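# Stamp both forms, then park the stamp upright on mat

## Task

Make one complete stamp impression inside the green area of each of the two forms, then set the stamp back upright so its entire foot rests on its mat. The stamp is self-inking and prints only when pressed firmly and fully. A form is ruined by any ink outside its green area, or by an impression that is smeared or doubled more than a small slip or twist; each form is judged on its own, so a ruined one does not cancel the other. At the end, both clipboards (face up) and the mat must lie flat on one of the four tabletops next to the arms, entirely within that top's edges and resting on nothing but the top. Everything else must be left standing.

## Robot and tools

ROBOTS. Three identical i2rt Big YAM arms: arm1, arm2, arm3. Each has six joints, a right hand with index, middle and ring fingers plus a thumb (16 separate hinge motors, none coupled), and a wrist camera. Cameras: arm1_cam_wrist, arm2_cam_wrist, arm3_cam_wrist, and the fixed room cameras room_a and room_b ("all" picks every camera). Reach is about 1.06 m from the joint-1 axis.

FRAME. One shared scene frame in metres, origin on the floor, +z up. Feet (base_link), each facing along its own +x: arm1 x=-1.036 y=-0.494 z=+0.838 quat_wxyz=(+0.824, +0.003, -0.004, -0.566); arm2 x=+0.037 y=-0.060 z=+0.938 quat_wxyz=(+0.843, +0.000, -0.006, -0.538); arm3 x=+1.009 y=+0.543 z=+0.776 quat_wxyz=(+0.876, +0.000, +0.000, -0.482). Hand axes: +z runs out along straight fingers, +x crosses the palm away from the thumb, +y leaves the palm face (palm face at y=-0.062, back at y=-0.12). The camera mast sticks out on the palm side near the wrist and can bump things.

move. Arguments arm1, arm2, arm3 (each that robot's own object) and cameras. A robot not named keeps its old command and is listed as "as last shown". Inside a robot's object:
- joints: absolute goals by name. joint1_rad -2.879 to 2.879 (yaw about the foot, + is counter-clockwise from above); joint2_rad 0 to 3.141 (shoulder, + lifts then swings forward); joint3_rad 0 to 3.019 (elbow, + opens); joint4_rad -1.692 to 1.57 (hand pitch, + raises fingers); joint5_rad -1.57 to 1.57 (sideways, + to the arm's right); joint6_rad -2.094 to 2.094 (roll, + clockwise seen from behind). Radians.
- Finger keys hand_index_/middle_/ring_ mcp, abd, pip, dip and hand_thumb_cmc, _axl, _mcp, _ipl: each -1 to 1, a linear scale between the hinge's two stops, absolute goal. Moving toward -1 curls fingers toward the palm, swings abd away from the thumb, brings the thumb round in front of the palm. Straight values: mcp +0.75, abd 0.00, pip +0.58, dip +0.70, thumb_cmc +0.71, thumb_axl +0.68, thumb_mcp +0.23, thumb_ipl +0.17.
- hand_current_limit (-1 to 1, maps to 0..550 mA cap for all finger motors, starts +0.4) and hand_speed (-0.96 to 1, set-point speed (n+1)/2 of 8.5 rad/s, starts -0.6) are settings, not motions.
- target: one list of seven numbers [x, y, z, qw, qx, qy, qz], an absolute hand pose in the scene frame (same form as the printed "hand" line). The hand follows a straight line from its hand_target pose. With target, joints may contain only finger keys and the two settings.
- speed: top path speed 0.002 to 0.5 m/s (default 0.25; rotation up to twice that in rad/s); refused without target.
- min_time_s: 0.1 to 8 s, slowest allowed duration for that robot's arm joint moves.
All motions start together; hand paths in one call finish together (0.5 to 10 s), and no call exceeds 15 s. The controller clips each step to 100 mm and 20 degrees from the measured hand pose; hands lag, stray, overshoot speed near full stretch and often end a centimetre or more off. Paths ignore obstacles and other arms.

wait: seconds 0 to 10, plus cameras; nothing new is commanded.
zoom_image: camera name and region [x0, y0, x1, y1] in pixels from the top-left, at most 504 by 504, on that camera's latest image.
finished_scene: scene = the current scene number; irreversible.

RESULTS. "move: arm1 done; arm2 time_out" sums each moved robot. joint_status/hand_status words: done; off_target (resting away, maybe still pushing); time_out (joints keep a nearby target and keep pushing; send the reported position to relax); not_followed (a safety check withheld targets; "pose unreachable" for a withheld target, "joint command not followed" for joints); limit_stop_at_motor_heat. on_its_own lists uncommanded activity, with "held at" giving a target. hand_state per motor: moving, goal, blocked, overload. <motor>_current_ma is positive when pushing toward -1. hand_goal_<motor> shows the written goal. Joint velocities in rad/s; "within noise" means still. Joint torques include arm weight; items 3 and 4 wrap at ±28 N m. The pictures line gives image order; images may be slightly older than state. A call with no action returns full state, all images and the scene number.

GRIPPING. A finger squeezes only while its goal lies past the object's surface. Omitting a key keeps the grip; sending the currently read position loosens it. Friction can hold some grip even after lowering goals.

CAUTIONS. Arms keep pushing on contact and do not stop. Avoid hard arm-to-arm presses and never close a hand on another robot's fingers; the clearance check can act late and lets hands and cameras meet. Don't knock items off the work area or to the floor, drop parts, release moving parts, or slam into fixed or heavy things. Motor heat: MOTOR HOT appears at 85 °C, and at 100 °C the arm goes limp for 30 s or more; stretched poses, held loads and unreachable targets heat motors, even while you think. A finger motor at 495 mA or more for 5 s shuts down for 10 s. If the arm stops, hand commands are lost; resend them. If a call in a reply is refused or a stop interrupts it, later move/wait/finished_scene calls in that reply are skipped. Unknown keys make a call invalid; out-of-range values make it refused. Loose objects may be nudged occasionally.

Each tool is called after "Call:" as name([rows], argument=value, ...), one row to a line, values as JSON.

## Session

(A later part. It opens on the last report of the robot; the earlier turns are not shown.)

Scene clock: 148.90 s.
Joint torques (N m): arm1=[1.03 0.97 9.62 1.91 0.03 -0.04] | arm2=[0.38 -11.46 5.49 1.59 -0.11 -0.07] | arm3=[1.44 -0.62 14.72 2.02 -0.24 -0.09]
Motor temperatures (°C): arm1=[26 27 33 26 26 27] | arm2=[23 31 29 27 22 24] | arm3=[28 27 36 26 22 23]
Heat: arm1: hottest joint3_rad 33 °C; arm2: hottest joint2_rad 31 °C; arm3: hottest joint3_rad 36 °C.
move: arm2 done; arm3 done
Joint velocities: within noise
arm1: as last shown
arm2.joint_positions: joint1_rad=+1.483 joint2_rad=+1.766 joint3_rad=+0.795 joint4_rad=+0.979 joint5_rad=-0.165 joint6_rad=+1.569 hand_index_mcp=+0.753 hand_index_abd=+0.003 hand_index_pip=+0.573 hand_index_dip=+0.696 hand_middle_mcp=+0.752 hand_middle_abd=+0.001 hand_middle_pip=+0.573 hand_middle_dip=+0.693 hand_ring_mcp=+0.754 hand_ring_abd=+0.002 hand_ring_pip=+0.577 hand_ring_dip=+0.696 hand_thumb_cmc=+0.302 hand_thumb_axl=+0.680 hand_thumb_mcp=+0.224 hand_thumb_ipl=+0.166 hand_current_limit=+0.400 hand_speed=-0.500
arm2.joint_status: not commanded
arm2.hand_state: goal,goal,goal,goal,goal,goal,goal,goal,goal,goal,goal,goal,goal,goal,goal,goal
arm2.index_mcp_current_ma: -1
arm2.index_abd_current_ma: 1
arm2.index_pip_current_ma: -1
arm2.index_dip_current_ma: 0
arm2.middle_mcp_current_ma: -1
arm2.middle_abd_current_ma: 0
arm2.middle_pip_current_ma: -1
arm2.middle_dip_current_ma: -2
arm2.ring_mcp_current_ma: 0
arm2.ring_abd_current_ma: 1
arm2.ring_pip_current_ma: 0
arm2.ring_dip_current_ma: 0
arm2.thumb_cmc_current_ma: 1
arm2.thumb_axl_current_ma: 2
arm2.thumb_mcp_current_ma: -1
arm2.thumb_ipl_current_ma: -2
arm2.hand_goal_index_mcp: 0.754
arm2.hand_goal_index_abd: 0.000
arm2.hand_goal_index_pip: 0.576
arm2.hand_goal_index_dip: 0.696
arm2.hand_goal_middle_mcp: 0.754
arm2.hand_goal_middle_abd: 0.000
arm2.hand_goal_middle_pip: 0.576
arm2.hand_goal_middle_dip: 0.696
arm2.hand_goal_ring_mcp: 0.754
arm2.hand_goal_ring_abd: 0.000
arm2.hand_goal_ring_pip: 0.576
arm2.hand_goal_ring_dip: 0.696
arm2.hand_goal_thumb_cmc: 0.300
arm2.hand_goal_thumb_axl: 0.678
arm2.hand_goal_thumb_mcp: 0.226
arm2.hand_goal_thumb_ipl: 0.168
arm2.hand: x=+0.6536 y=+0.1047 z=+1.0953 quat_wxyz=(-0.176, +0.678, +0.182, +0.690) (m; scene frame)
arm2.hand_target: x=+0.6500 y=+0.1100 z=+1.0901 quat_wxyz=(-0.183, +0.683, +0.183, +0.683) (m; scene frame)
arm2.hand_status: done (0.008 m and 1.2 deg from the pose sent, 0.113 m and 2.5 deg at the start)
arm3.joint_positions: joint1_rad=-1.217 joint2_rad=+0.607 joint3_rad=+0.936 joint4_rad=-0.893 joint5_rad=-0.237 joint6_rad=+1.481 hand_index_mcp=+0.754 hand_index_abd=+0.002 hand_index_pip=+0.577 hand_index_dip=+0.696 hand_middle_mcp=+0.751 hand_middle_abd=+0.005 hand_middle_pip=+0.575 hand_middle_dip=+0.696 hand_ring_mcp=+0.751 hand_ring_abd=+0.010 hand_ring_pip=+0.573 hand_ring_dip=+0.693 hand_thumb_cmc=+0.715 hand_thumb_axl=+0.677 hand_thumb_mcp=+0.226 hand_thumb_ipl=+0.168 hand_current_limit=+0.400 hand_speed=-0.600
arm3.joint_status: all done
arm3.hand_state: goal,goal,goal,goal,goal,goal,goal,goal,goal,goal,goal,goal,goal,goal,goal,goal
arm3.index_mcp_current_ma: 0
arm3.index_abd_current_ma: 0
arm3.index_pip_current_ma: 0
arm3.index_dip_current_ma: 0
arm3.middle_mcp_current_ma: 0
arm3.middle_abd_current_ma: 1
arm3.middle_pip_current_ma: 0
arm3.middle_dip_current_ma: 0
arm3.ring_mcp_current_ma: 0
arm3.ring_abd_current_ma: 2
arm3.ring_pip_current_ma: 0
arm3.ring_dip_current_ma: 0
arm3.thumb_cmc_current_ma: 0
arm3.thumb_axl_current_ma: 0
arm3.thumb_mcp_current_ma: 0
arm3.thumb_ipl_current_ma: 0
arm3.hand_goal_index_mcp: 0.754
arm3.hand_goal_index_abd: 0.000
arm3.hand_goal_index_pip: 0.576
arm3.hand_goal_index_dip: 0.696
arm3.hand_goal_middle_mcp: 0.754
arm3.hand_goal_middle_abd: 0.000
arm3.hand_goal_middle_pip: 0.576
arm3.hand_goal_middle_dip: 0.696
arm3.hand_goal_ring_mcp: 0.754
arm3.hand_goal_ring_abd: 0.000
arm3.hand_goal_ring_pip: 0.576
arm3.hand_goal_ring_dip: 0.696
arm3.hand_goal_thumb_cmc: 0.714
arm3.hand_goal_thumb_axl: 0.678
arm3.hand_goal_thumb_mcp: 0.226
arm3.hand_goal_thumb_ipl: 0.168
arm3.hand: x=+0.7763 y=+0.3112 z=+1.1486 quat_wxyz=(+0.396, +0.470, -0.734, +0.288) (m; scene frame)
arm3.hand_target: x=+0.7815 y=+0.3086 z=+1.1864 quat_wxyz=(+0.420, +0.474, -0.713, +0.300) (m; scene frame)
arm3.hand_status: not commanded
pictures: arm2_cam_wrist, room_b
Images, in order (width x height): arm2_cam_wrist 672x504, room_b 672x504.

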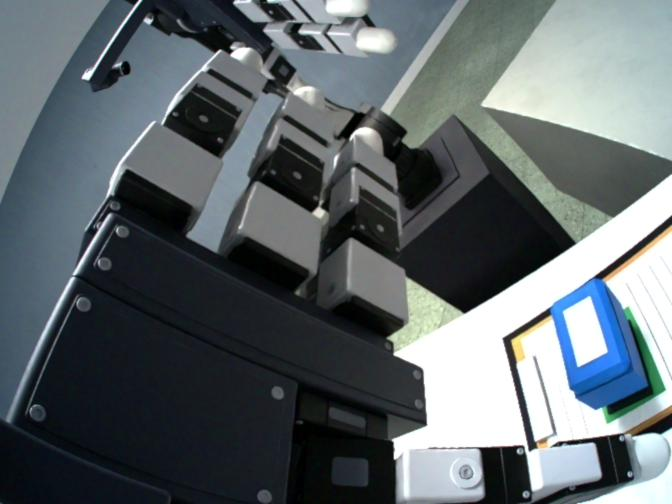

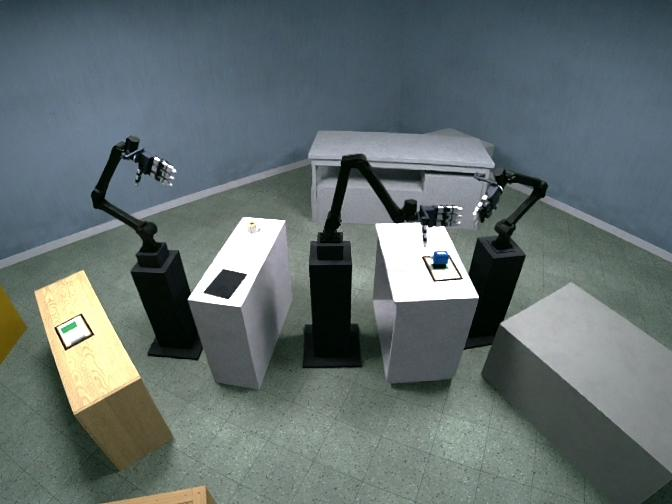

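Call:
move(arm3={"joints": {"joint1_rad": -0.3, "joint2_rad": 0.6, "joint3_rad": 1.3, "joint4_rad": -1.2}, "min_time_s": 3}, arm2={"target": [0.53, 0.25, 1.12, 0.2056, 0.4963, 0.7793, 0.3227], "speed": 0.25}, cameras=["arm2_cam_wrist", "room_b"])

Scene clock: 155.13 s.
Joint torques (N m): arm1=[1.14 0.97 9.62 1.89 0.03 -0.04] | arm2=[0.85 -9.7 10.52 1.05 0.35 -0.24] | arm3=[0.97 1.2 13.05 2.1 -0.24 -0.11]
Motor temperatures (°C): arm1=[26 27 33 26 26 27] | arm2=[23 30 29 27 22 24] | arm3=[28 27 37 26 22 23]
Heat: arm1: hottest joint3_rad 33 °C; arm2: hottest joint2_rad 30 °C; arm3: hottest joint3_rad 37 °C.
move: arm2 off_target; arm3 done
Joint velocities: within noise
arm1: as last shown
arm2.joint_positions: joint1_rad=+1.791 joint2_rad=+1.457 joint3_rad=+0.789 joint4_rad=-0.188 joint5_rad=+0.152 joint6_rad=+0.188 hand_index_mcp=+0.757 hand_index_abd=+0.003 hand_index_pip=+0.575 hand_index_dip=+0.696 hand_middle_mcp=+0.758 hand_middle_abd=+0.002 hand_middle_pip=+0.575 hand_middle_dip=+0.693 hand_ring_mcp=+0.758 hand_ring_abd=+0.002 hand_ring_pip=+0.577 hand_ring_dip=+0.696 hand_thumb_cmc=+0.305 hand_thumb_axl=+0.680 hand_thumb_mcp=+0.224 hand_thumb_ipl=+0.166 hand_current_limit=+0.400 hand_speed=-0.500
arm2.joint_status: not commanded
arm2.hand_state: goal,goal,goal,goal,goal,goal,goal,goal,goal,goal,goal,goal,goal,goal,goal,goal
arm2.index_mcp_current_ma: 2
arm2.index_abd_current_ma: 1
arm2.index_pip_current_ma: 0
arm2.index_dip_current_ma: 0
arm2.middle_mcp_current_ma: 3
arm2.middle_abd_current_ma: 1
arm2.middle_pip_current_ma: 0
arm2.middle_dip_current_ma: -1
arm2.ring_mcp_current_ma: 2
arm2.ring_abd_current_ma: 1
arm2.ring_pip_current_ma: 0
arm2.ring_dip_current_ma: 0
arm2.thumb_cmc_current_ma: 3
arm2.thumb_axl_current_ma: 2
arm2.thumb_mcp_current_ma: -1
arm2.thumb_ipl_current_ma: -2
arm2.hand_goal_index_mcp: 0.754
arm2.hand_goal_index_abd: 0.000
arm2.hand_goal_index_pip: 0.576
arm2.hand_goal_index_dip: 0.696
arm2.hand_goal_middle_mcp: 0.754
arm2.hand_goal_middle_abd: 0.000
arm2.hand_goal_middle_pip: 0.576
arm2.hand_goal_middle_dip: 0.696
arm2.hand_goal_ring_mcp: 0.754
arm2.hand_goal_ring_abd: 0.000
arm2.hand_goal_ring_pip: 0.576
arm2.hand_goal_ring_dip: 0.696
arm2.hand_goal_thumb_cmc: 0.300
arm2.hand_goal_thumb_axl: 0.678
arm2.hand_goal_thumb_mcp: 0.226
arm2.hand_goal_thumb_ipl: 0.168
arm2.hand: x=+0.5216 y=+0.2323 z=+1.0893 quat_wxyz=(+0.196, +0.511, +0.781, +0.301) (m; scene frame)
arm2.hand_target: x=+0.5287 y=+0.2490 z=+1.1204 quat_wxyz=(+0.206, +0.496, +0.779, +0.323) (m; scene frame)
arm2.hand_status: off_target (0.036 m and 3.2 deg from the pose sent, 0.192 m and 96.6 deg at the start)
arm3.joint_positions: joint1_rad=-0.317 joint2_rad=+0.607 joint3_rad=+1.243 joint4_rad=-1.193 joint5_rad=-0.237 joint6_rad=+1.481 hand_index_mcp=+0.754 hand_index_abd=+0.002 hand_index_pip=+0.577 hand_index_dip=+0.696 hand_middle_mcp=+0.751 hand_middle_abd=+0.005 hand_middle_pip=+0.575 hand_middle_dip=+0.696 hand_ring_mcp=+0.751 hand_ring_abd=+0.010 hand_ring_pip=+0.573 hand_ring_dip=+0.693 hand_thumb_cmc=+0.715 hand_thumb_axl=+0.677 hand_thumb_mcp=+0.226 hand_thumb_ipl=+0.168 hand_current_limit=+0.400 hand_speed=-0.600
arm3.joint_status: all done
arm3.hand_state: goal,goal,goal,goal,goal,goal,goal,goal,goal,goal,goal,goal,goal,goal,goal,goal
arm3.index_mcp_current_ma: 0
arm3.index_abd_current_ma: 0
arm3.index_pip_current_ma: 0
arm3.index_dip_current_ma: 0
arm3.middle_mcp_current_ma: 0
arm3.middle_abd_current_ma: 1
arm3.middle_pip_current_ma: 0
arm3.middle_dip_current_ma: 0
arm3.ring_mcp_current_ma: 0
arm3.ring_abd_current_ma: 2
arm3.ring_pip_current_ma: 0
arm3.ring_dip_current_ma: 0
arm3.thumb_cmc_current_ma: 0
arm3.thumb_axl_current_ma: 0
arm3.thumb_mcp_current_ma: 0
arm3.thumb_ipl_current_ma: 0
arm3.hand_goal_index_mcp: 0.754
arm3.hand_goal_index_abd: 0.000
arm3.hand_goal_index_pip: 0.576
arm3.hand_goal_index_dip: 0.696
arm3.hand_goal_middle_mcp: 0.754
arm3.hand_goal_middle_abd: 0.000
arm3.hand_goal_middle_pip: 0.576
arm3.hand_goal_middle_dip: 0.696
arm3.hand_goal_ring_mcp: 0.754
arm3.hand_goal_ring_abd: 0.000
arm3.hand_goal_ring_pip: 0.576
arm3.hand_goal_ring_dip: 0.696
arm3.hand_goal_thumb_cmc: 0.714
arm3.hand_goal_thumb_axl: 0.678
arm3.hand_goal_thumb_mcp: 0.226
arm3.hand_goal_thumb_ipl: 0.168
arm3.hand: x=+1.0328 y=+0.2686 z=+1.2535 quat_wxyz=(+0.234, +0.742, -0.455, +0.434) (m; scene frame)
arm3.hand_target: x=+1.0355 y=+0.2771 z=+1.2837 quat_wxyz=(+0.248, +0.737, -0.436, +0.453) (m; scene frame)
arm3.hand_status: not commanded
pictures: arm2_cam_wrist, room_b
Images, in order (width x height): arm2_cam_wrist 672x504, room_b 672x504.

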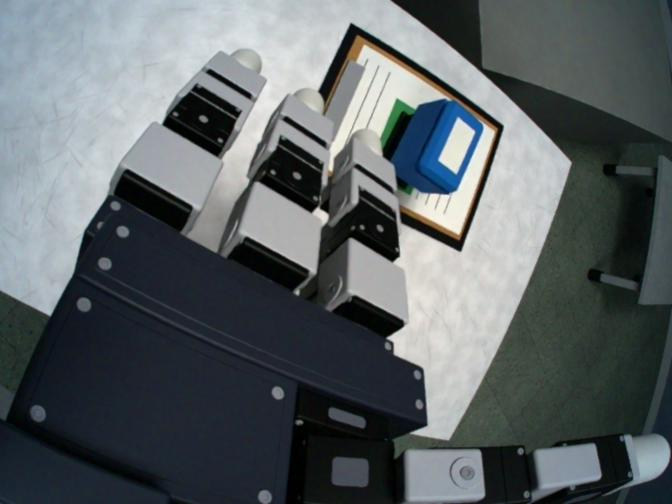

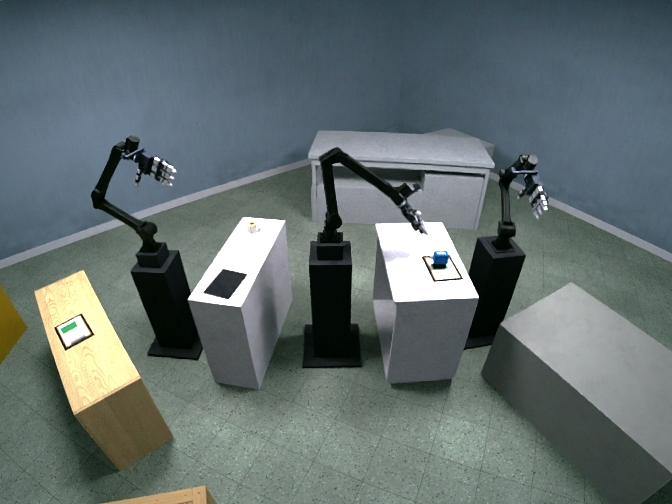

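Call:
zoom_image(camera="arm2_cam_wrist", region=[310, 10, 530, 260])

Scaled by 2.016 from the camera's 672x504 image, which has a finer 960x720 frame.

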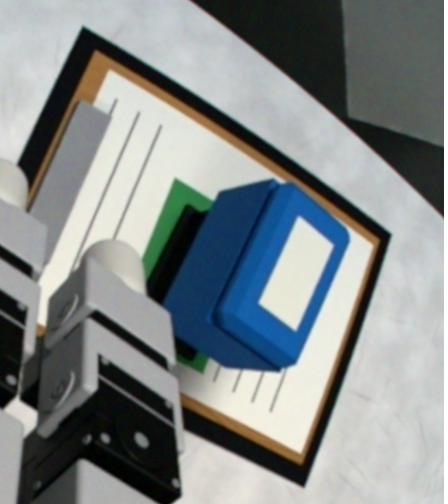

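Call:
move(arm2={"target": [0.525, 0.30, 1.04, 0.2056, 0.4963, 0.7793, 0.3227], "speed": 0.2}, cameras=["arm2_cam_wrist"])

Call:
zoom_image(camera="arm2_cam_wrist", region=[380, 50, 672, 350])

Scene clock: 164.53 s.
Joint torques (N m): arm1=[1.08 0.97 9.62 1.91 0.03 -0.04] | arm2=[0.56 -8.88 9.01 1.88 0.43 0.04] | arm3=[1.03 0.79 13.09 2.13 -0.26 -0.11]
Motor temperatures (°C): arm1=[26 27 33 26 26 27] | arm2=[23 30 31 27 22 24] | arm3=[28 27 36 26 22 23]
Heat: arm1: hottest joint3_rad 33 °C; arm2: hottest joint3_rad 31 °C; arm3: hottest joint3_rad 36 °C.
move: arm2 off_target
Joint velocities: within noise
arm1, arm3: as last shown
arm2.joint_positions: joint1_rad=+1.893 joint2_rad=+1.654 joint3_rad=+0.800 joint4_rad=-0.002 joint5_rad=+0.220 joint6_rad=+0.232 hand_index_mcp=+0.757 hand_index_abd=+0.003 hand_index_pip=+0.575 hand_index_dip=+0.696 hand_middle_mcp=+0.758 hand_middle_abd=+0.002 hand_middle_pip=+0.575 hand_middle_dip=+0.693 hand_ring_mcp=+0.758 hand_ring_abd=+0.002 hand_ring_pip=+0.577 hand_ring_dip=+0.696 hand_thumb_cmc=+0.305 hand_thumb_axl=+0.680 hand_thumb_mcp=+0.224 hand_thumb_ipl=+0.166 hand_current_limit=+0.400 hand_speed=-0.500
arm2.joint_status: not commanded
arm2.hand_state: goal,goal,goal,goal,goal,goal,goal,goal,goal,goal,goal,goal,goal,goal,goal,goal
arm2.index_mcp_current_ma: 2
arm2.index_abd_current_ma: 1
arm2.index_pip_current_ma: 0
arm2.index_dip_current_ma: 0
arm2.middle_mcp_current_ma: 3
arm2.middle_abd_current_ma: 1
arm2.middle_pip_current_ma: 0
arm2.middle_dip_current_ma: -1
arm2.ring_mcp_current_ma: 3
arm2.ring_abd_current_ma: 1
arm2.ring_pip_current_ma: 0
arm2.ring_dip_current_ma: 0
arm2.thumb_cmc_current_ma: 3
arm2.thumb_axl_current_ma: 2
arm2.thumb_mcp_current_ma: -1
arm2.thumb_ipl_current_ma: -2
arm2.hand_goal_index_mcp: 0.754
arm2.hand_goal_index_abd: 0.000
arm2.hand_goal_index_pip: 0.576
arm2.hand_goal_index_dip: 0.696
arm2.hand_goal_middle_mcp: 0.754
arm2.hand_goal_middle_abd: 0.000
arm2.hand_goal_middle_pip: 0.576
arm2.hand_goal_middle_dip: 0.696
arm2.hand_goal_ring_mcp: 0.754
arm2.hand_goal_ring_abd: 0.000
arm2.hand_goal_ring_pip: 0.576
arm2.hand_goal_ring_dip: 0.696
arm2.hand_goal_thumb_cmc: 0.300
arm2.hand_goal_thumb_axl: 0.678
arm2.hand_goal_thumb_mcp: 0.226
arm2.hand_goal_thumb_ipl: 0.168
arm2.hand: x=+0.5149 y=+0.2841 z=+1.0284 quat_wxyz=(+0.204, +0.496, +0.788, +0.304) (m; scene frame)
arm2.hand_target: x=+0.5241 y=+0.2994 z=+1.0404 quat_wxyz=(+0.205, +0.496, +0.779, +0.323) (m; scene frame)
arm2.hand_status: off_target (0.022 m and 2.4 deg from the pose sent, 0.084 m and 3.2 deg at the start)
pictures: arm2_cam_wrist
Images, in order (width x height): arm2_cam_wrist 672x504.

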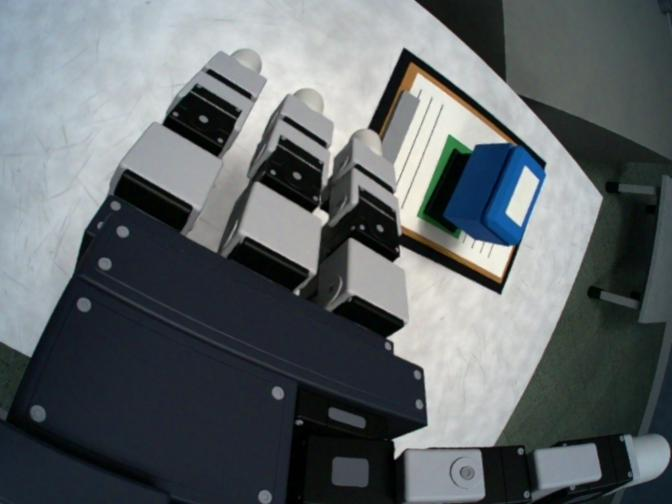

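Scaled by 1.680 from the camera's 672x504 image, which has a finer 960x720 frame.

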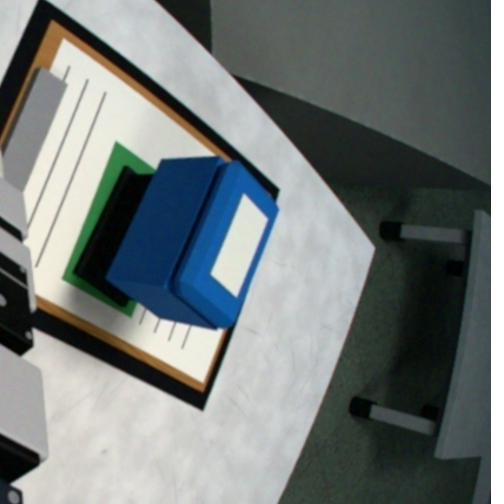

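Call:
move(arm2={"target": [0.56, 0.24, 1.15, 0.2056, 0.4963, 0.7793, 0.3227], "speed": 0.25})

Call:
move(arm2={"target": [0.692, 0.083, 1.09, 0.6645, 0.6645, 0.2418, 0.2418], "speed": 0.25}, cameras=["arm2_cam_wrist", "room_a", "room_b"])

Call:
zoom_image(camera="room_a", region=[150, 130, 290, 270])

Call:
zoom_image(camera="room_b", region=[370, 180, 490, 300])

Scene clock: 168.60 s.
Joint torques (N m): arm1=[1.08 1.03 9.62 1.89 0.03 -0.04] | arm2=[-1.2 -8.82 10.77 1.09 0.01 -0.27] | arm3=[1.14 1.14 13.08 2.03 -0.27 -0.11]
Motor temperatures (°C): arm1=[26 27 33 26 26 27] | arm2=[23 30 32 27 22 24] | arm3=[28 27 36 26 22 23]
Heat: arm1: hottest joint3_rad 33 °C; arm2: hottest joint3_rad 32 °C; arm3: hottest joint3_rad 36 °C.
move: arm2 off_target
Joint velocities: within noise
arm1.joint_positions: joint1_rad=+1.491 joint2_rad=+0.596 joint3_rad=+1.412 joint4_rad=-1.322 joint5_rad=+0.085 joint6_rad=+1.563 hand_index_mcp=+0.755 hand_index_abd=+0.001 hand_index_pip=+0.577 hand_index_dip=+0.696 hand_middle_mcp=+0.755 hand_middle_abd=+0.001 hand_middle_pip=+0.577 hand_middle_dip=+0.696 hand_ring_mcp=+0.755 hand_ring_abd=+0.001 hand_ring_pip=+0.577 hand_ring_dip=+0.696 hand_thumb_cmc=+0.716 hand_thumb_axl=+0.677 hand_thumb_mcp=+0.226 hand_thumb_ipl=+0.168 hand_current_limit=+0.400 hand_speed=-0.600
arm1.joint_status: not commanded
arm1.hand_state: goal,goal,goal,goal,goal,goal,goal,goal,goal,goal,goal,goal,goal,goal,goal,goal
arm1.index_mcp_current_ma: 1
arm1.index_abd_current_ma: 1
arm1.index_pip_current_ma: 1
arm1.index_dip_current_ma: 0
arm1.middle_mcp_current_ma: 1
arm1.middle_abd_current_ma: 1
arm1.middle_pip_current_ma: 1
arm1.middle_dip_current_ma: 0
arm1.ring_mcp_current_ma: 1
arm1.ring_abd_current_ma: 1
arm1.ring_pip_current_ma: 1
arm1.ring_dip_current_ma: 0
arm1.thumb_cmc_current_ma: 2
arm1.thumb_axl_current_ma: -1
arm1.thumb_mcp_current_ma: 0
arm1.thumb_ipl_current_ma: 0
arm1.hand_goal_index_mcp: 0.754
arm1.hand_goal_index_abd: 0.000
arm1.hand_goal_index_pip: 0.576
arm1.hand_goal_index_dip: 0.696
arm1.hand_goal_middle_mcp: 0.754
arm1.hand_goal_middle_abd: 0.000
arm1.hand_goal_middle_pip: 0.576
arm1.hand_goal_middle_dip: 0.696
arm1.hand_goal_ring_mcp: 0.754
arm1.hand_goal_ring_abd: 0.000
arm1.hand_goal_ring_pip: 0.576
arm1.hand_goal_ring_dip: 0.696
arm1.hand_goal_thumb_cmc: 0.714
arm1.hand_goal_thumb_axl: 0.678
arm1.hand_goal_thumb_mcp: 0.226
arm1.hand_goal_thumb_ipl: 0.168
arm1.hand: x=-0.8141 y=-0.5320 z=+1.3829 quat_wxyz=(-0.034, +0.852, +0.105, +0.512) (m; scene frame)
arm1.hand_target: x=-0.8162 y=-0.5304 z=+1.3947 quat_wxyz=(-0.041, +0.844, +0.104, +0.524) (m; scene frame)
arm1.hand_status: not commanded
arm2.joint_positions: joint1_rad=+1.751 joint2_rad=+1.440 joint3_rad=+0.884 joint4_rad=-0.273 joint5_rad=+0.116 joint6_rad=+0.142 hand_index_mcp=+0.758 hand_index_abd=+0.002 hand_index_pip=+0.575 hand_index_dip=+0.696 hand_middle_mcp=+0.758 hand_middle_abd=+0.002 hand_middle_pip=+0.575 hand_middle_dip=+0.693 hand_ring_mcp=+0.758 hand_ring_abd=+0.002 hand_ring_pip=+0.577 hand_ring_dip=+0.696 hand_thumb_cmc=+0.305 hand_thumb_axl=+0.680 hand_thumb_mcp=+0.224 hand_thumb_ipl=+0.166 hand_current_limit=+0.400 hand_speed=-0.500
arm2.joint_status: not commanded
arm2.hand_state: goal,goal,goal,goal,goal,goal,goal,goal,goal,goal,goal,goal,goal,goal,goal,goal
arm2.index_mcp_current_ma: 2
arm2.index_abd_current_ma: 1
arm2.index_pip_current_ma: 0
arm2.index_dip_current_ma: 0
arm2.middle_mcp_current_ma: 3
arm2.middle_abd_current_ma: 1
arm2.middle_pip_current_ma: 0
arm2.middle_dip_current_ma: -1
arm2.ring_mcp_current_ma: 3
arm2.ring_abd_current_ma: 1
arm2.ring_pip_current_ma: 0
arm2.ring_dip_current_ma: 0
arm2.thumb_cmc_current_ma: 3
arm2.thumb_axl_current_ma: 2
arm2.thumb_mcp_current_ma: -1
arm2.thumb_ipl_current_ma: -2
arm2.hand_goal_index_mcp: 0.754
arm2.hand_goal_index_abd: 0.000
arm2.hand_goal_index_pip: 0.576
arm2.hand_goal_index_dip: 0.696
arm2.hand_goal_middle_mcp: 0.754
arm2.hand_goal_middle_abd: 0.000
arm2.hand_goal_middle_pip: 0.576
arm2.hand_goal_middle_dip: 0.696
arm2.hand_goal_ring_mcp: 0.754
arm2.hand_goal_ring_abd: 0.000
arm2.hand_goal_ring_pip: 0.576
arm2.hand_goal_ring_dip: 0.696
arm2.hand_goal_thumb_cmc: 0.300
arm2.hand_goal_thumb_axl: 0.678
arm2.hand_goal_thumb_mcp: 0.226
arm2.hand_goal_thumb_ipl: 0.168
arm2.hand: x=+0.5468 y=+0.2349 z=+1.1299 quat_wxyz=(+0.198, +0.501, +0.783, +0.311) (m; scene frame)
arm2.hand_target: x=+0.5591 y=+0.2393 z=+1.1501 quat_wxyz=(+0.206, +0.496, +0.779, +0.323) (m; scene frame)
arm2.hand_status: off_target (0.025 m and 1.7 deg from the pose sent, 0.137 m and 2.4 deg at the start)
arm3: as last shown
pictures: none

Scene clock: 173.23 s.
Joint torques (N m): arm1=[1.03 0.97 9.62 1.91 0.03 -0.04] | arm2=[-1.61 -14.45 8.24 1.51 0.08 -0.28] | arm3=[0.44 0.73 13.03 2.26 -0.27 -0.1]
Motor temperatures (°C): arm1=[26 27 33 26 26 27] | arm2=[23 30 32 27 22 24] | arm3=[28 27 36 26 22 23]
Heat: arm1: hottest joint3_rad 33 °C; arm2: hottest joint3_rad 32 °C; arm3: hottest joint3_rad 36 °C.
move: arm2 off_target
Joint velocities: within noise
arm1, arm3: as last shown
arm2.joint_positions: joint1_rad=+1.627 joint2_rad=+2.258 joint3_rad=+1.345 joint4_rad=+0.829 joint5_rad=+1.352 joint6_rad=+0.074 hand_index_mcp=+0.761 hand_index_abd=+0.002 hand_index_pip=+0.576 hand_index_dip=+0.696 hand_middle_mcp=+0.762 hand_middle_abd=+0.002 hand_middle_pip=+0.576 hand_middle_dip=+0.693 hand_ring_mcp=+0.761 hand_ring_abd=+0.002 hand_ring_pip=+0.577 hand_ring_dip=+0.696 hand_thumb_cmc=+0.305 hand_thumb_axl=+0.680 hand_thumb_mcp=+0.224 hand_thumb_ipl=+0.166 hand_current_limit=+0.400 hand_speed=-0.500
arm2.joint_status: not commanded
arm2.hand_state: goal,goal,goal,goal,goal,goal,goal,goal,goal,goal,goal,goal,goal,goal,goal,goal
arm2.index_mcp_current_ma: 6
arm2.index_abd_current_ma: 1
arm2.index_pip_current_ma: 0
arm2.index_dip_current_ma: 0
arm2.middle_mcp_current_ma: 7
arm2.middle_abd_current_ma: 1
arm2.middle_pip_current_ma: 0
arm2.middle_dip_current_ma: -1
arm2.ring_mcp_current_ma: 6
arm2.ring_abd_current_ma: 1
arm2.ring_pip_current_ma: 0
arm2.ring_dip_current_ma: 0
arm2.thumb_cmc_current_ma: 4
arm2.thumb_axl_current_ma: 2
arm2.thumb_mcp_current_ma: -1
arm2.thumb_ipl_current_ma: -2
arm2.hand_goal_index_mcp: 0.754
arm2.hand_goal_index_abd: 0.000
arm2.hand_goal_index_pip: 0.576
arm2.hand_goal_index_dip: 0.696
arm2.hand_goal_middle_mcp: 0.754
arm2.hand_goal_middle_abd: 0.000
arm2.hand_goal_middle_pip: 0.576
arm2.hand_goal_middle_dip: 0.696
arm2.hand_goal_ring_mcp: 0.754
arm2.hand_goal_ring_abd: 0.000
arm2.hand_goal_ring_pip: 0.576
arm2.hand_goal_ring_dip: 0.696
arm2.hand_goal_thumb_cmc: 0.300
arm2.hand_goal_thumb_axl: 0.678
arm2.hand_goal_thumb_mcp: 0.226
arm2.hand_goal_thumb_ipl: 0.168
arm2.hand: x=+0.6815 y=+0.0862 z=+1.0962 quat_wxyz=(+0.661, +0.665, +0.248, +0.243) (m; scene frame)
arm2.hand_target: x=+0.6914 y=+0.0827 z=+1.0900 quat_wxyz=(+0.664, +0.665, +0.242, +0.241) (m; scene frame)
arm2.hand_status: off_target (0.013 m and 0.8 deg from the pose sent, 0.214 m and 86.3 deg at the start)
pictures: arm2_cam_wrist, room_a, room_b
Images, in order (width x height): arm2_cam_wrist 672x504, room_a 672x504, room_b 672x504.

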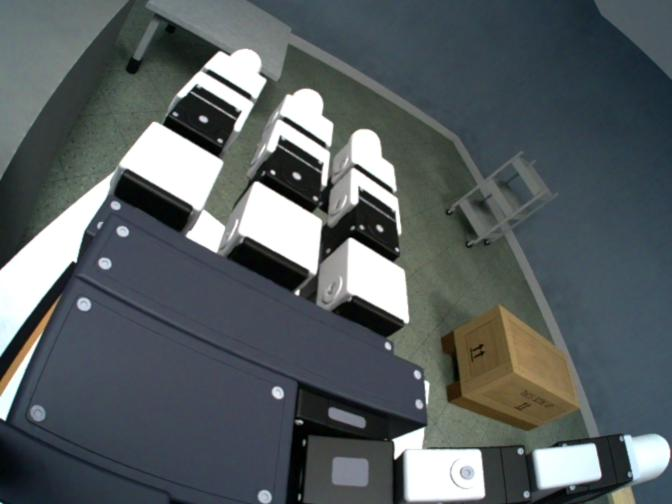

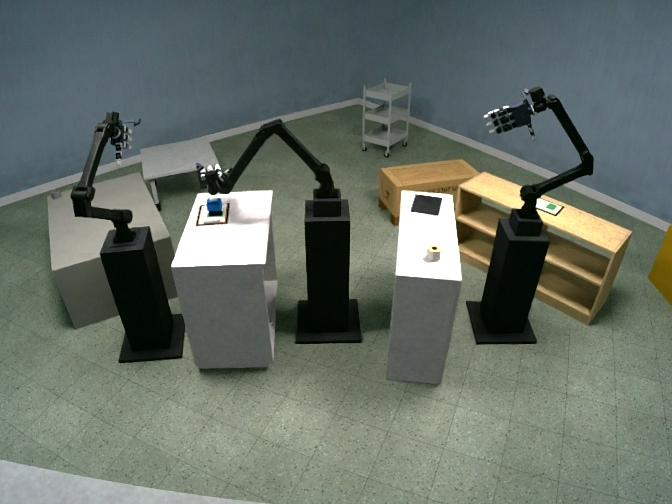

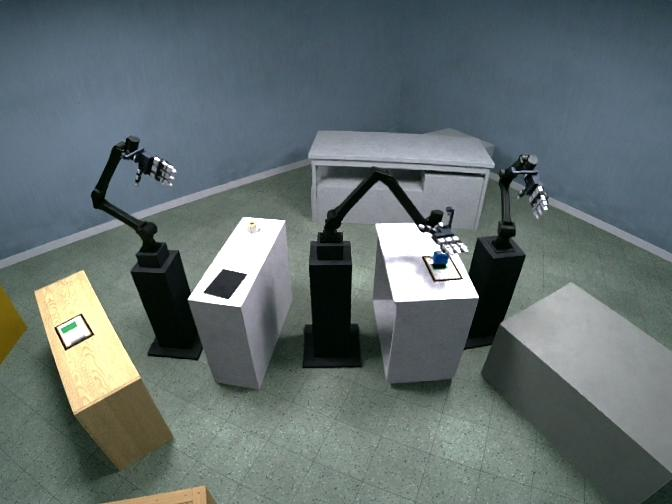

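Scaled by 3.600 from the camera's 672x504 image, which has a finer 960x720 frame.

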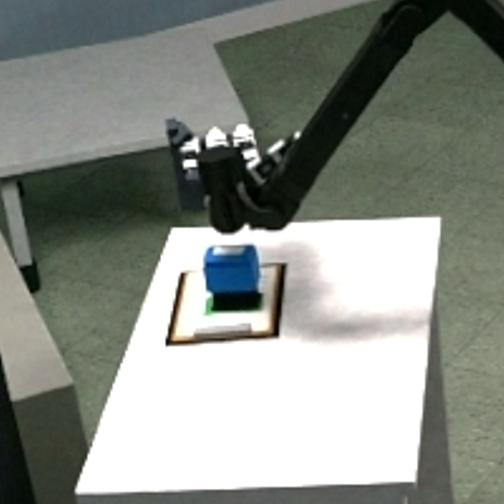

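Scaled by 4.200 from the camera's 672x504 image, which has a finer 960x720 frame.

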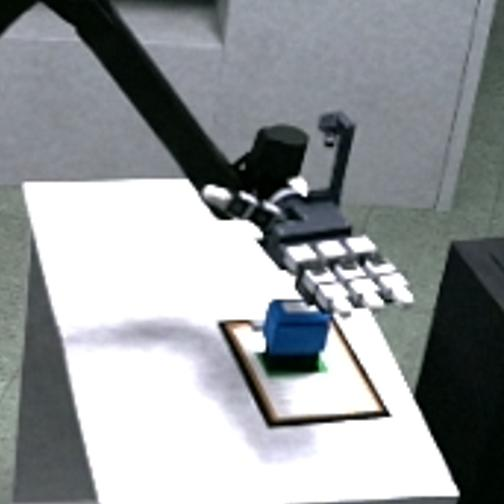

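Call:
move(arm2={"target": [0.699, 0.076, 1.012, 0.6645, 0.6645, 0.2418, 0.2418], "speed": 0.1}, cameras=["room_a", "room_b"])

Call:
zoom_image(camera="room_a", region=[170, 150, 270, 250])

Call:
zoom_image(camera="room_b", region=[390, 200, 480, 290])

Scene clock: 176.27 s.
Joint torques (N m): arm1=[1.08 1.03 9.62 1.89 0.03 -0.04] | arm2=[-1.85 -14.8 7.3 1.48 -0.07 -0.27] | arm3=[1.26 1.38 13.15 1.95 -0.28 -0.12]
Motor temperatures (°C): arm1=[26 27 33 26 26 27] | arm2=[23 30 32 27 22 24] | arm3=[28 27 36 26 22 23]
Heat: arm1: hottest joint3_rad 33 °C; arm2: hottest joint3_rad 32 °C; arm3: hottest joint3_rad 36 °C.
move: arm2 off_target
Joint velocities: within noise
arm1, arm3: as last shown
arm2.joint_positions: joint1_rad=+1.617 joint2_rad=+2.431 joint3_rad=+1.412 joint4_rad=+0.942 joint5_rad=+1.341 joint6_rad=+0.069 hand_index_mcp=+0.761 hand_index_abd=+0.002 hand_index_pip=+0.576 hand_index_dip=+0.696 hand_middle_mcp=+0.762 hand_middle_abd=+0.002 hand_middle_pip=+0.576 hand_middle_dip=+0.693 hand_ring_mcp=+0.761 hand_ring_abd=+0.002 hand_ring_pip=+0.577 hand_ring_dip=+0.696 hand_thumb_cmc=+0.305 hand_thumb_axl=+0.680 hand_thumb_mcp=+0.224 hand_thumb_ipl=+0.166 hand_current_limit=+0.400 hand_speed=-0.500
arm2.joint_status: not commanded
arm2.hand_state: goal,goal,goal,goal,goal,goal,goal,goal,goal,goal,goal,goal,goal,goal,goal,goal
arm2.index_mcp_current_ma: 6
arm2.index_abd_current_ma: 1
arm2.index_pip_current_ma: 0
arm2.index_dip_current_ma: 0
arm2.middle_mcp_current_ma: 8
arm2.middle_abd_current_ma: 1
arm2.middle_pip_current_ma: 0
arm2.middle_dip_current_ma: -1
arm2.ring_mcp_current_ma: 7
arm2.ring_abd_current_ma: 1
arm2.ring_pip_current_ma: 0
arm2.ring_dip_current_ma: 0
arm2.thumb_cmc_current_ma: 4
arm2.thumb_axl_current_ma: 2
arm2.thumb_mcp_current_ma: -1
arm2.thumb_ipl_current_ma: -2
arm2.hand_goal_index_mcp: 0.754
arm2.hand_goal_index_abd: 0.000
arm2.hand_goal_index_pip: 0.576
arm2.hand_goal_index_dip: 0.696
arm2.hand_goal_middle_mcp: 0.754
arm2.hand_goal_middle_abd: 0.000
arm2.hand_goal_middle_pip: 0.576
arm2.hand_goal_middle_dip: 0.696
arm2.hand_goal_ring_mcp: 0.754
arm2.hand_goal_ring_abd: 0.000
arm2.hand_goal_ring_pip: 0.576
arm2.hand_goal_ring_dip: 0.696
arm2.hand_goal_thumb_cmc: 0.300
arm2.hand_goal_thumb_axl: 0.678
arm2.hand_goal_thumb_mcp: 0.226
arm2.hand_goal_thumb_ipl: 0.168
arm2.hand: x=+0.6899 y=+0.0828 z=+1.0203 quat_wxyz=(+0.661, +0.665, +0.247, +0.244) (m; scene frame)
arm2.hand_target: x=+0.6983 y=+0.0759 z=+1.0121 quat_wxyz=(+0.664, +0.665, +0.242, +0.241) (m; scene frame)
arm2.hand_status: off_target (0.014 m and 0.8 deg from the pose sent, 0.087 m and 0.8 deg at the start)
pictures: room_a, room_b
Images, in order (width x height): room_a 672x504, room_b 672x504.

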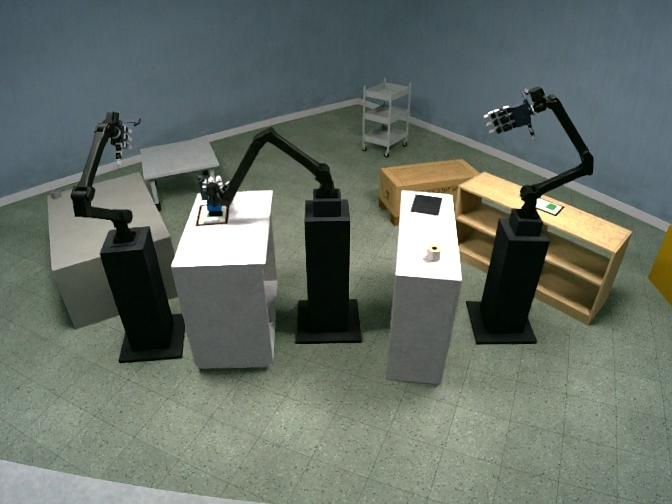

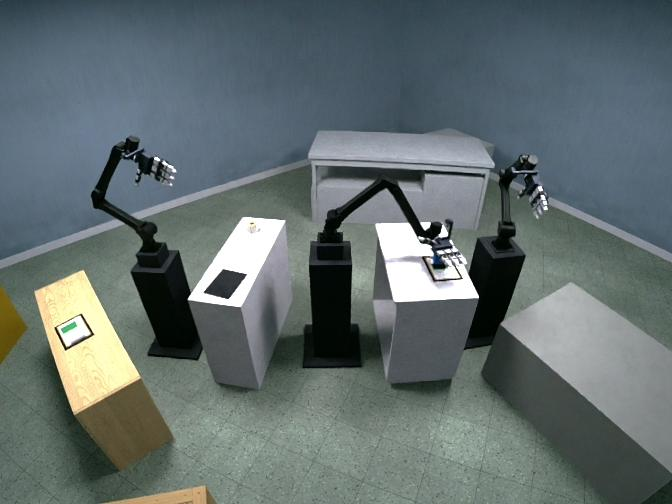

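Scaled by 5.040 from the camera's 672x504 image, which has a finer 960x720 frame.

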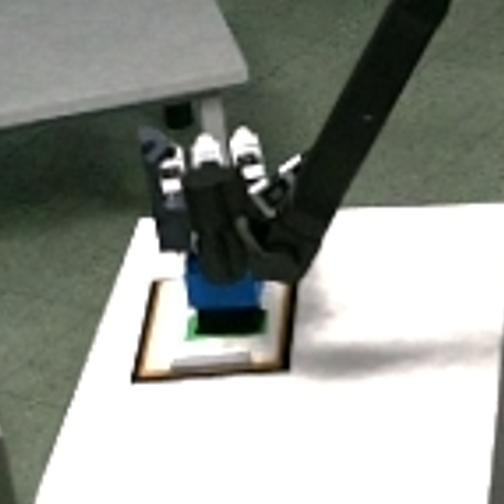

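Scaled by 5.600 from the camera's 672x504 image, which has a finer 960x720 frame.

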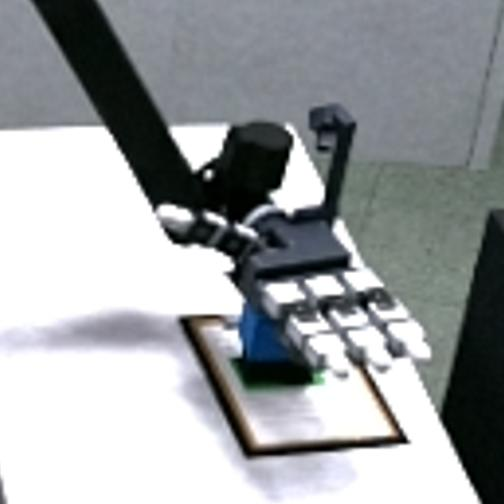

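Call:
move(arm2={"target": [0.684, 0.077, 1.005, 0.6645, 0.6645, 0.2418, 0.2418], "speed": 0.1}, cameras=["room_a", "room_b"])

Call:
zoom_image(camera="room_a", region=[170, 150, 270, 250])

Call:
zoom_image(camera="room_b", region=[390, 200, 480, 290])

Scene clock: 178.53 s.
Joint torques (N m): arm1=[1.08 0.97 9.62 1.89 0.03 -0.04] | arm2=[-0.79 -14.86 4.45 1.5 0.18 -0.31] | arm3=[1.03 0.97 12.93 2.04 -0.25 -0.1]
Motor temperatures (°C): arm1=[26 27 33 26 26 27] | arm2=[23 30 32 27 22 24] | arm3=[28 27 36 26 22 23]
Heat: arm1: hottest joint3_rad 33 °C; arm2: hottest joint3_rad 32 °C; arm3: hottest joint3_rad 36 °C.
move: arm2 off_target
Joint velocities: within noise
arm1, arm3: as last shown
arm2.joint_positions: joint1_rad=+1.617 joint2_rad=+2.431 joint3_rad=+1.412 joint4_rad=+0.984 joint5_rad=+1.346 joint6_rad=+0.065 hand_index_mcp=+0.761 hand_index_abd=+0.002 hand_index_pip=+0.576 hand_index_dip=+0.696 hand_middle_mcp=+0.762 hand_middle_abd=+0.002 hand_middle_pip=+0.576 hand_middle_dip=+0.693 hand_ring_mcp=+0.761 hand_ring_abd=+0.002 hand_ring_pip=+0.577 hand_ring_dip=+0.696 hand_thumb_cmc=+0.305 hand_thumb_axl=+0.680 hand_thumb_mcp=+0.224 hand_thumb_ipl=+0.166 hand_current_limit=+0.400 hand_speed=-0.500
arm2.joint_status: not commanded
arm2.hand_state: goal,goal,goal,goal,goal,goal,goal,goal,goal,goal,goal,goal,goal,goal,goal,goal
arm2.index_mcp_current_ma: 6
arm2.index_abd_current_ma: 1
arm2.index_pip_current_ma: 0
arm2.index_dip_current_ma: 0
arm2.middle_mcp_current_ma: 8
arm2.middle_abd_current_ma: 1
arm2.middle_pip_current_ma: 0
arm2.middle_dip_current_ma: -1
arm2.ring_mcp_current_ma: 7
arm2.ring_abd_current_ma: 1
arm2.ring_pip_current_ma: 0
arm2.ring_dip_current_ma: 0
arm2.thumb_cmc_current_ma: 4
arm2.thumb_axl_current_ma: 2
arm2.thumb_mcp_current_ma: -1
arm2.thumb_ipl_current_ma: -2
arm2.hand_goal_index_mcp: 0.754
arm2.hand_goal_index_abd: 0.000
arm2.hand_goal_index_pip: 0.576
arm2.hand_goal_index_dip: 0.696
arm2.hand_goal_middle_mcp: 0.754
arm2.hand_goal_middle_abd: 0.000
arm2.hand_goal_middle_pip: 0.576
arm2.hand_goal_middle_dip: 0.696
arm2.hand_goal_ring_mcp: 0.754
arm2.hand_goal_ring_abd: 0.000
arm2.hand_goal_ring_pip: 0.576
arm2.hand_goal_ring_dip: 0.696
arm2.hand_goal_thumb_cmc: 0.300
arm2.hand_goal_thumb_axl: 0.678
arm2.hand_goal_thumb_mcp: 0.226
arm2.hand_goal_thumb_ipl: 0.168
arm2.hand: x=+0.6864 y=+0.0811 z=+1.0242 quat_wxyz=(+0.660, +0.667, +0.232, +0.256) (m; scene frame)
arm2.hand_target: x=+0.6837 y=+0.0770 z=+1.0054 quat_wxyz=(+0.664, +0.665, +0.242, +0.242) (m; scene frame)
arm2.hand_status: off_target (0.020 m and 2.1 deg from the pose sent, 0.017 m and 0.8 deg at the start)
pictures: room_a, room_b
Images, in order (width x height): room_a 672x504, room_b 672x504.

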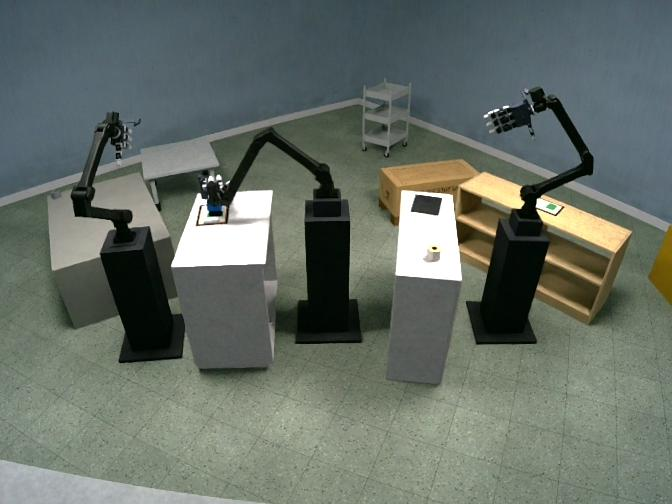

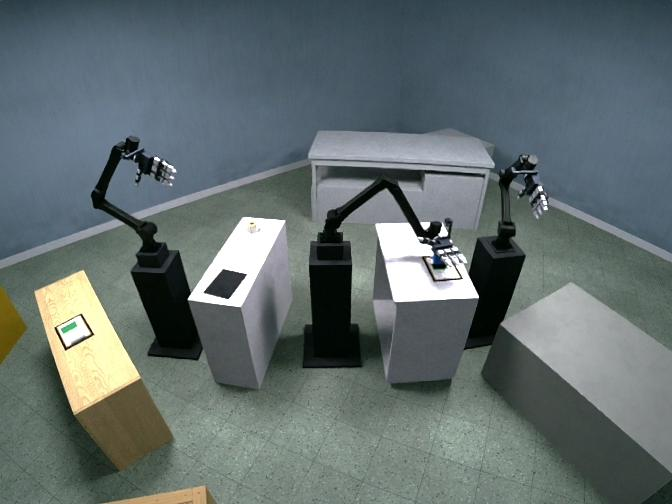

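Scaled by 5.040 from the camera's 672x504 image, which has a finer 960x720 frame.

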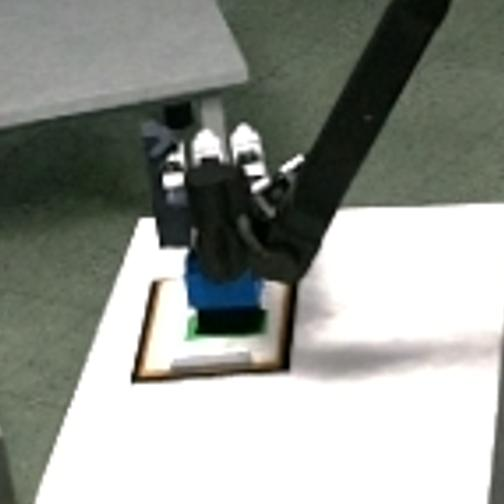

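Scaled by 5.600 from the camera's 672x504 image, which has a finer 960x720 frame.

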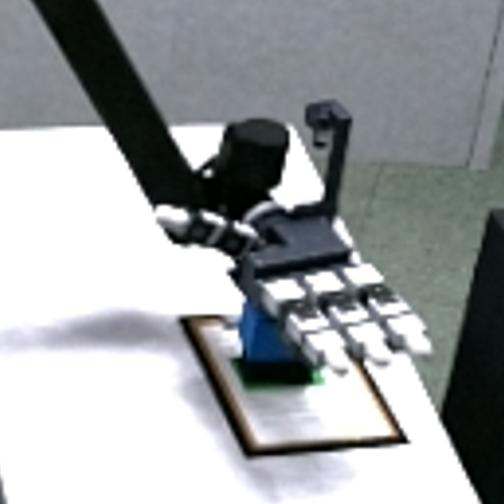

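Call:
move(arm2={"target": [0.655, 0.10, 1.07, 0.6645, 0.6645, 0.2418, 0.2418], "speed": 0.15})

Call:
move(arm2={"target": [0.685, 0.076, 1.0, 0.6645, 0.6645, 0.2418, 0.2418], "speed": 0.1}, cameras=["room_a", "room_b"])

Call:
zoom_image(camera="room_a", region=[170, 150, 270, 250])

Call:
zoom_image(camera="room_b", region=[390, 200, 480, 290])

Scene clock: 180.70 s.
Joint torques (N m): arm1=[1.08 0.97 9.62 1.89 0.03 -0.04] | arm2=[0.38 -16.85 4.57 0.55 0.2 -0.11] | arm3=[0.56 0.97 13.01 2.14 -0.23 -0.11]
Motor temperatures (°C): arm1=[26 27 33 26 26 27] | arm2=[23 30 32 27 22 24] | arm3=[28 27 36 26 22 23]
Heat: arm1: hottest joint3_rad 33 °C; arm2: hottest joint3_rad 32 °C; arm3: hottest joint3_rad 36 °C.
move: arm2 done
Joint velocities: within noise
arm1, arm3: as last shown
arm2.joint_positions: joint1_rad=+1.658 joint2_rad=+2.304 joint3_rad=+1.314 joint4_rad=+0.935 joint5_rad=+1.401 joint6_rad=+0.057 hand_index_mcp=+0.761 hand_index_abd=+0.002 hand_index_pip=+0.576 hand_index_dip=+0.696 hand_middle_mcp=+0.763 hand_middle_abd=+0.002 hand_middle_pip=+0.576 hand_middle_dip=+0.693 hand_ring_mcp=+0.762 hand_ring_abd=+0.002 hand_ring_pip=+0.577 hand_ring_dip=+0.696 hand_thumb_cmc=+0.306 hand_thumb_axl=+0.680 hand_thumb_mcp=+0.224 hand_thumb_ipl=+0.166 hand_current_limit=+0.400 hand_speed=-0.500
arm2.joint_status: not commanded
arm2.hand_state: goal,goal,goal,goal,goal,goal,goal,goal,goal,goal,goal,goal,goal,goal,goal,goal
arm2.index_mcp_current_ma: 7
arm2.index_abd_current_ma: 1
arm2.index_pip_current_ma: 0
arm2.index_dip_current_ma: 0
arm2.middle_mcp_current_ma: 9
arm2.middle_abd_current_ma: 1
arm2.middle_pip_current_ma: 0
arm2.middle_dip_current_ma: -1
arm2.ring_mcp_current_ma: 8
arm2.ring_abd_current_ma: 1
arm2.ring_pip_current_ma: 0
arm2.ring_dip_current_ma: 0
arm2.thumb_cmc_current_ma: 5
arm2.thumb_axl_current_ma: 2
arm2.thumb_mcp_current_ma: -1
arm2.thumb_ipl_current_ma: -2
arm2.hand_goal_index_mcp: 0.754
arm2.hand_goal_index_abd: 0.000
arm2.hand_goal_index_pip: 0.576
arm2.hand_goal_index_dip: 0.696
arm2.hand_goal_middle_mcp: 0.754
arm2.hand_goal_middle_abd: 0.000
arm2.hand_goal_middle_pip: 0.576
arm2.hand_goal_middle_dip: 0.696
arm2.hand_goal_ring_mcp: 0.754
arm2.hand_goal_ring_abd: 0.000
arm2.hand_goal_ring_pip: 0.576
arm2.hand_goal_ring_dip: 0.696
arm2.hand_goal_thumb_cmc: 0.300
arm2.hand_goal_thumb_axl: 0.678
arm2.hand_goal_thumb_mcp: 0.226
arm2.hand_goal_thumb_ipl: 0.168
arm2.hand: x=+0.6577 y=+0.0949 z=+1.0688 quat_wxyz=(+0.665, +0.665, +0.238, +0.242) (m; scene frame)
arm2.hand_target: x=+0.6550 y=+0.0998 z=+1.0700 quat_wxyz=(+0.665, +0.664, +0.242, +0.242) (m; scene frame)
arm2.hand_status: done (0.006 m and 0.5 deg from the pose sent, 0.059 m and 2.1 deg at the start)
pictures: none

Scene clock: 182.40 s.
Joint torques (N m): arm1=[1.08 0.97 9.62 1.91 0.03 -0.04] | arm2=[-1.49 -14.51 6.91 1.48 -0.06 -0.18] | arm3=[0.91 1.08 12.93 1.98 -0.25 -0.11]
Motor temperatures (°C): arm1=[26 27 33 26 26 27] | arm2=[23 30 31 27 22 24] | arm3=[28 27 36 26 22 23]
Heat: arm1: hottest joint3_rad 33 °C; arm2: hottest joint3_rad 31 °C; arm3: hottest joint3_rad 36 °C.
move: arm2 off_target
Joint velocities: within noise
arm1, arm3: as last shown
arm2.joint_positions: joint1_rad=+1.623 joint2_rad=+2.440 joint3_rad=+1.380 joint4_rad=+0.983 joint5_rad=+1.351 joint6_rad=+0.061 hand_index_mcp=+0.761 hand_index_abd=+0.002 hand_index_pip=+0.576 hand_index_dip=+0.696 hand_middle_mcp=+0.763 hand_middle_abd=+0.002 hand_middle_pip=+0.576 hand_middle_dip=+0.693 hand_ring_mcp=+0.762 hand_ring_abd=+0.002 hand_ring_pip=+0.577 hand_ring_dip=+0.696 hand_thumb_cmc=+0.306 hand_thumb_axl=+0.680 hand_thumb_mcp=+0.224 hand_thumb_ipl=+0.166 hand_current_limit=+0.400 hand_speed=-0.500
arm2.joint_status: not commanded
arm2.hand_state: goal,goal,goal,goal,goal,goal,goal,goal,goal,goal,goal,goal,goal,goal,goal,goal
arm2.index_mcp_current_ma: 7
arm2.index_abd_current_ma: 1
arm2.index_pip_current_ma: 0
arm2.index_dip_current_ma: 0
arm2.middle_mcp_current_ma: 9
arm2.middle_abd_current_ma: 1
arm2.middle_pip_current_ma: 0
arm2.middle_dip_current_ma: -1
arm2.ring_mcp_current_ma: 8
arm2.ring_abd_current_ma: 1
arm2.ring_pip_current_ma: 0
arm2.ring_dip_current_ma: 0
arm2.thumb_cmc_current_ma: 5
arm2.thumb_axl_current_ma: 2
arm2.thumb_mcp_current_ma: -1
arm2.thumb_ipl_current_ma: -2
arm2.hand_goal_index_mcp: 0.754
arm2.hand_goal_index_abd: 0.000
arm2.hand_goal_index_pip: 0.576
arm2.hand_goal_index_dip: 0.696
arm2.hand_goal_middle_mcp: 0.754
arm2.hand_goal_middle_abd: 0.000
arm2.hand_goal_middle_pip: 0.576
arm2.hand_goal_middle_dip: 0.696
arm2.hand_goal_ring_mcp: 0.754
arm2.hand_goal_ring_abd: 0.000
arm2.hand_goal_ring_pip: 0.576
arm2.hand_goal_ring_dip: 0.696
arm2.hand_goal_thumb_cmc: 0.300
arm2.hand_goal_thumb_axl: 0.678
arm2.hand_goal_thumb_mcp: 0.226
arm2.hand_goal_thumb_ipl: 0.168
arm2.hand: x=+0.6779 y=+0.0803 z=+1.0095 quat_wxyz=(+0.663, +0.664, +0.249, +0.240) (m; scene frame)
arm2.hand_target: x=+0.6845 y=+0.0759 z=+1.0001 quat_wxyz=(+0.664, +0.665, +0.242, +0.241) (m; scene frame)
arm2.hand_status: off_target (0.013 m and 0.8 deg from the pose sent, 0.076 m and 0.5 deg at the start)
pictures: room_a, room_b
Images, in order (width x height): room_a 672x504, room_b 672x504.

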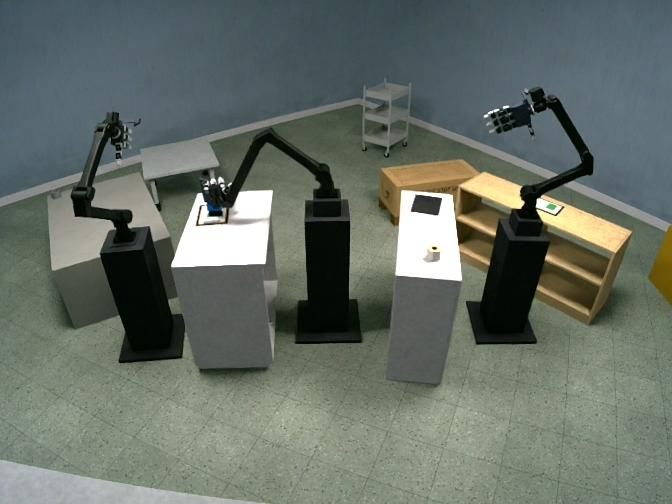

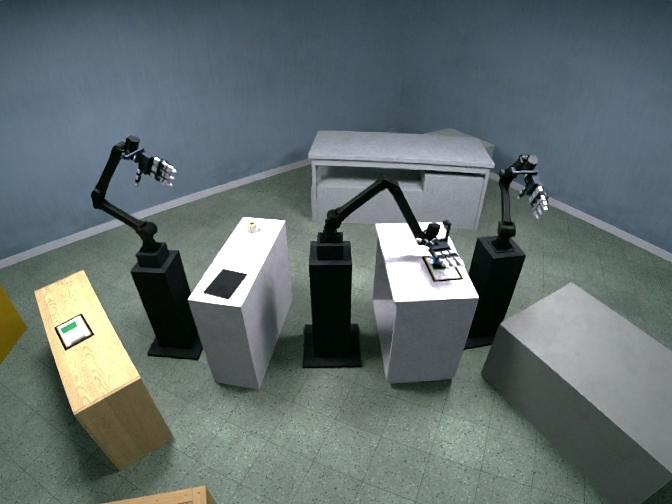

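Scaled by 5.040 from the camera's 672x504 image, which has a finer 960x720 frame.

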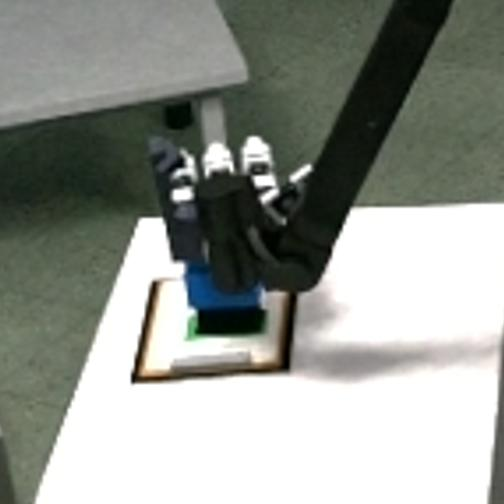

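Scaled by 5.600 from the camera's 672x504 image, which has a finer 960x720 frame.

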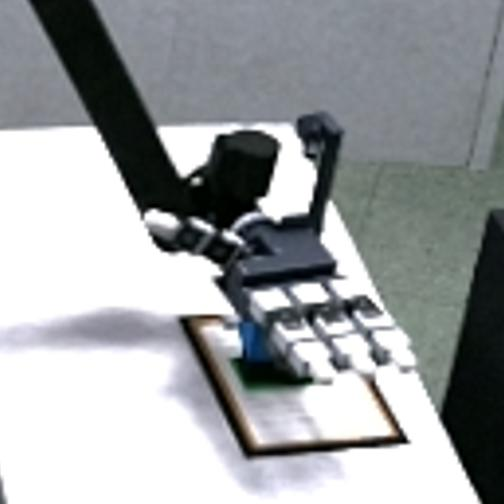

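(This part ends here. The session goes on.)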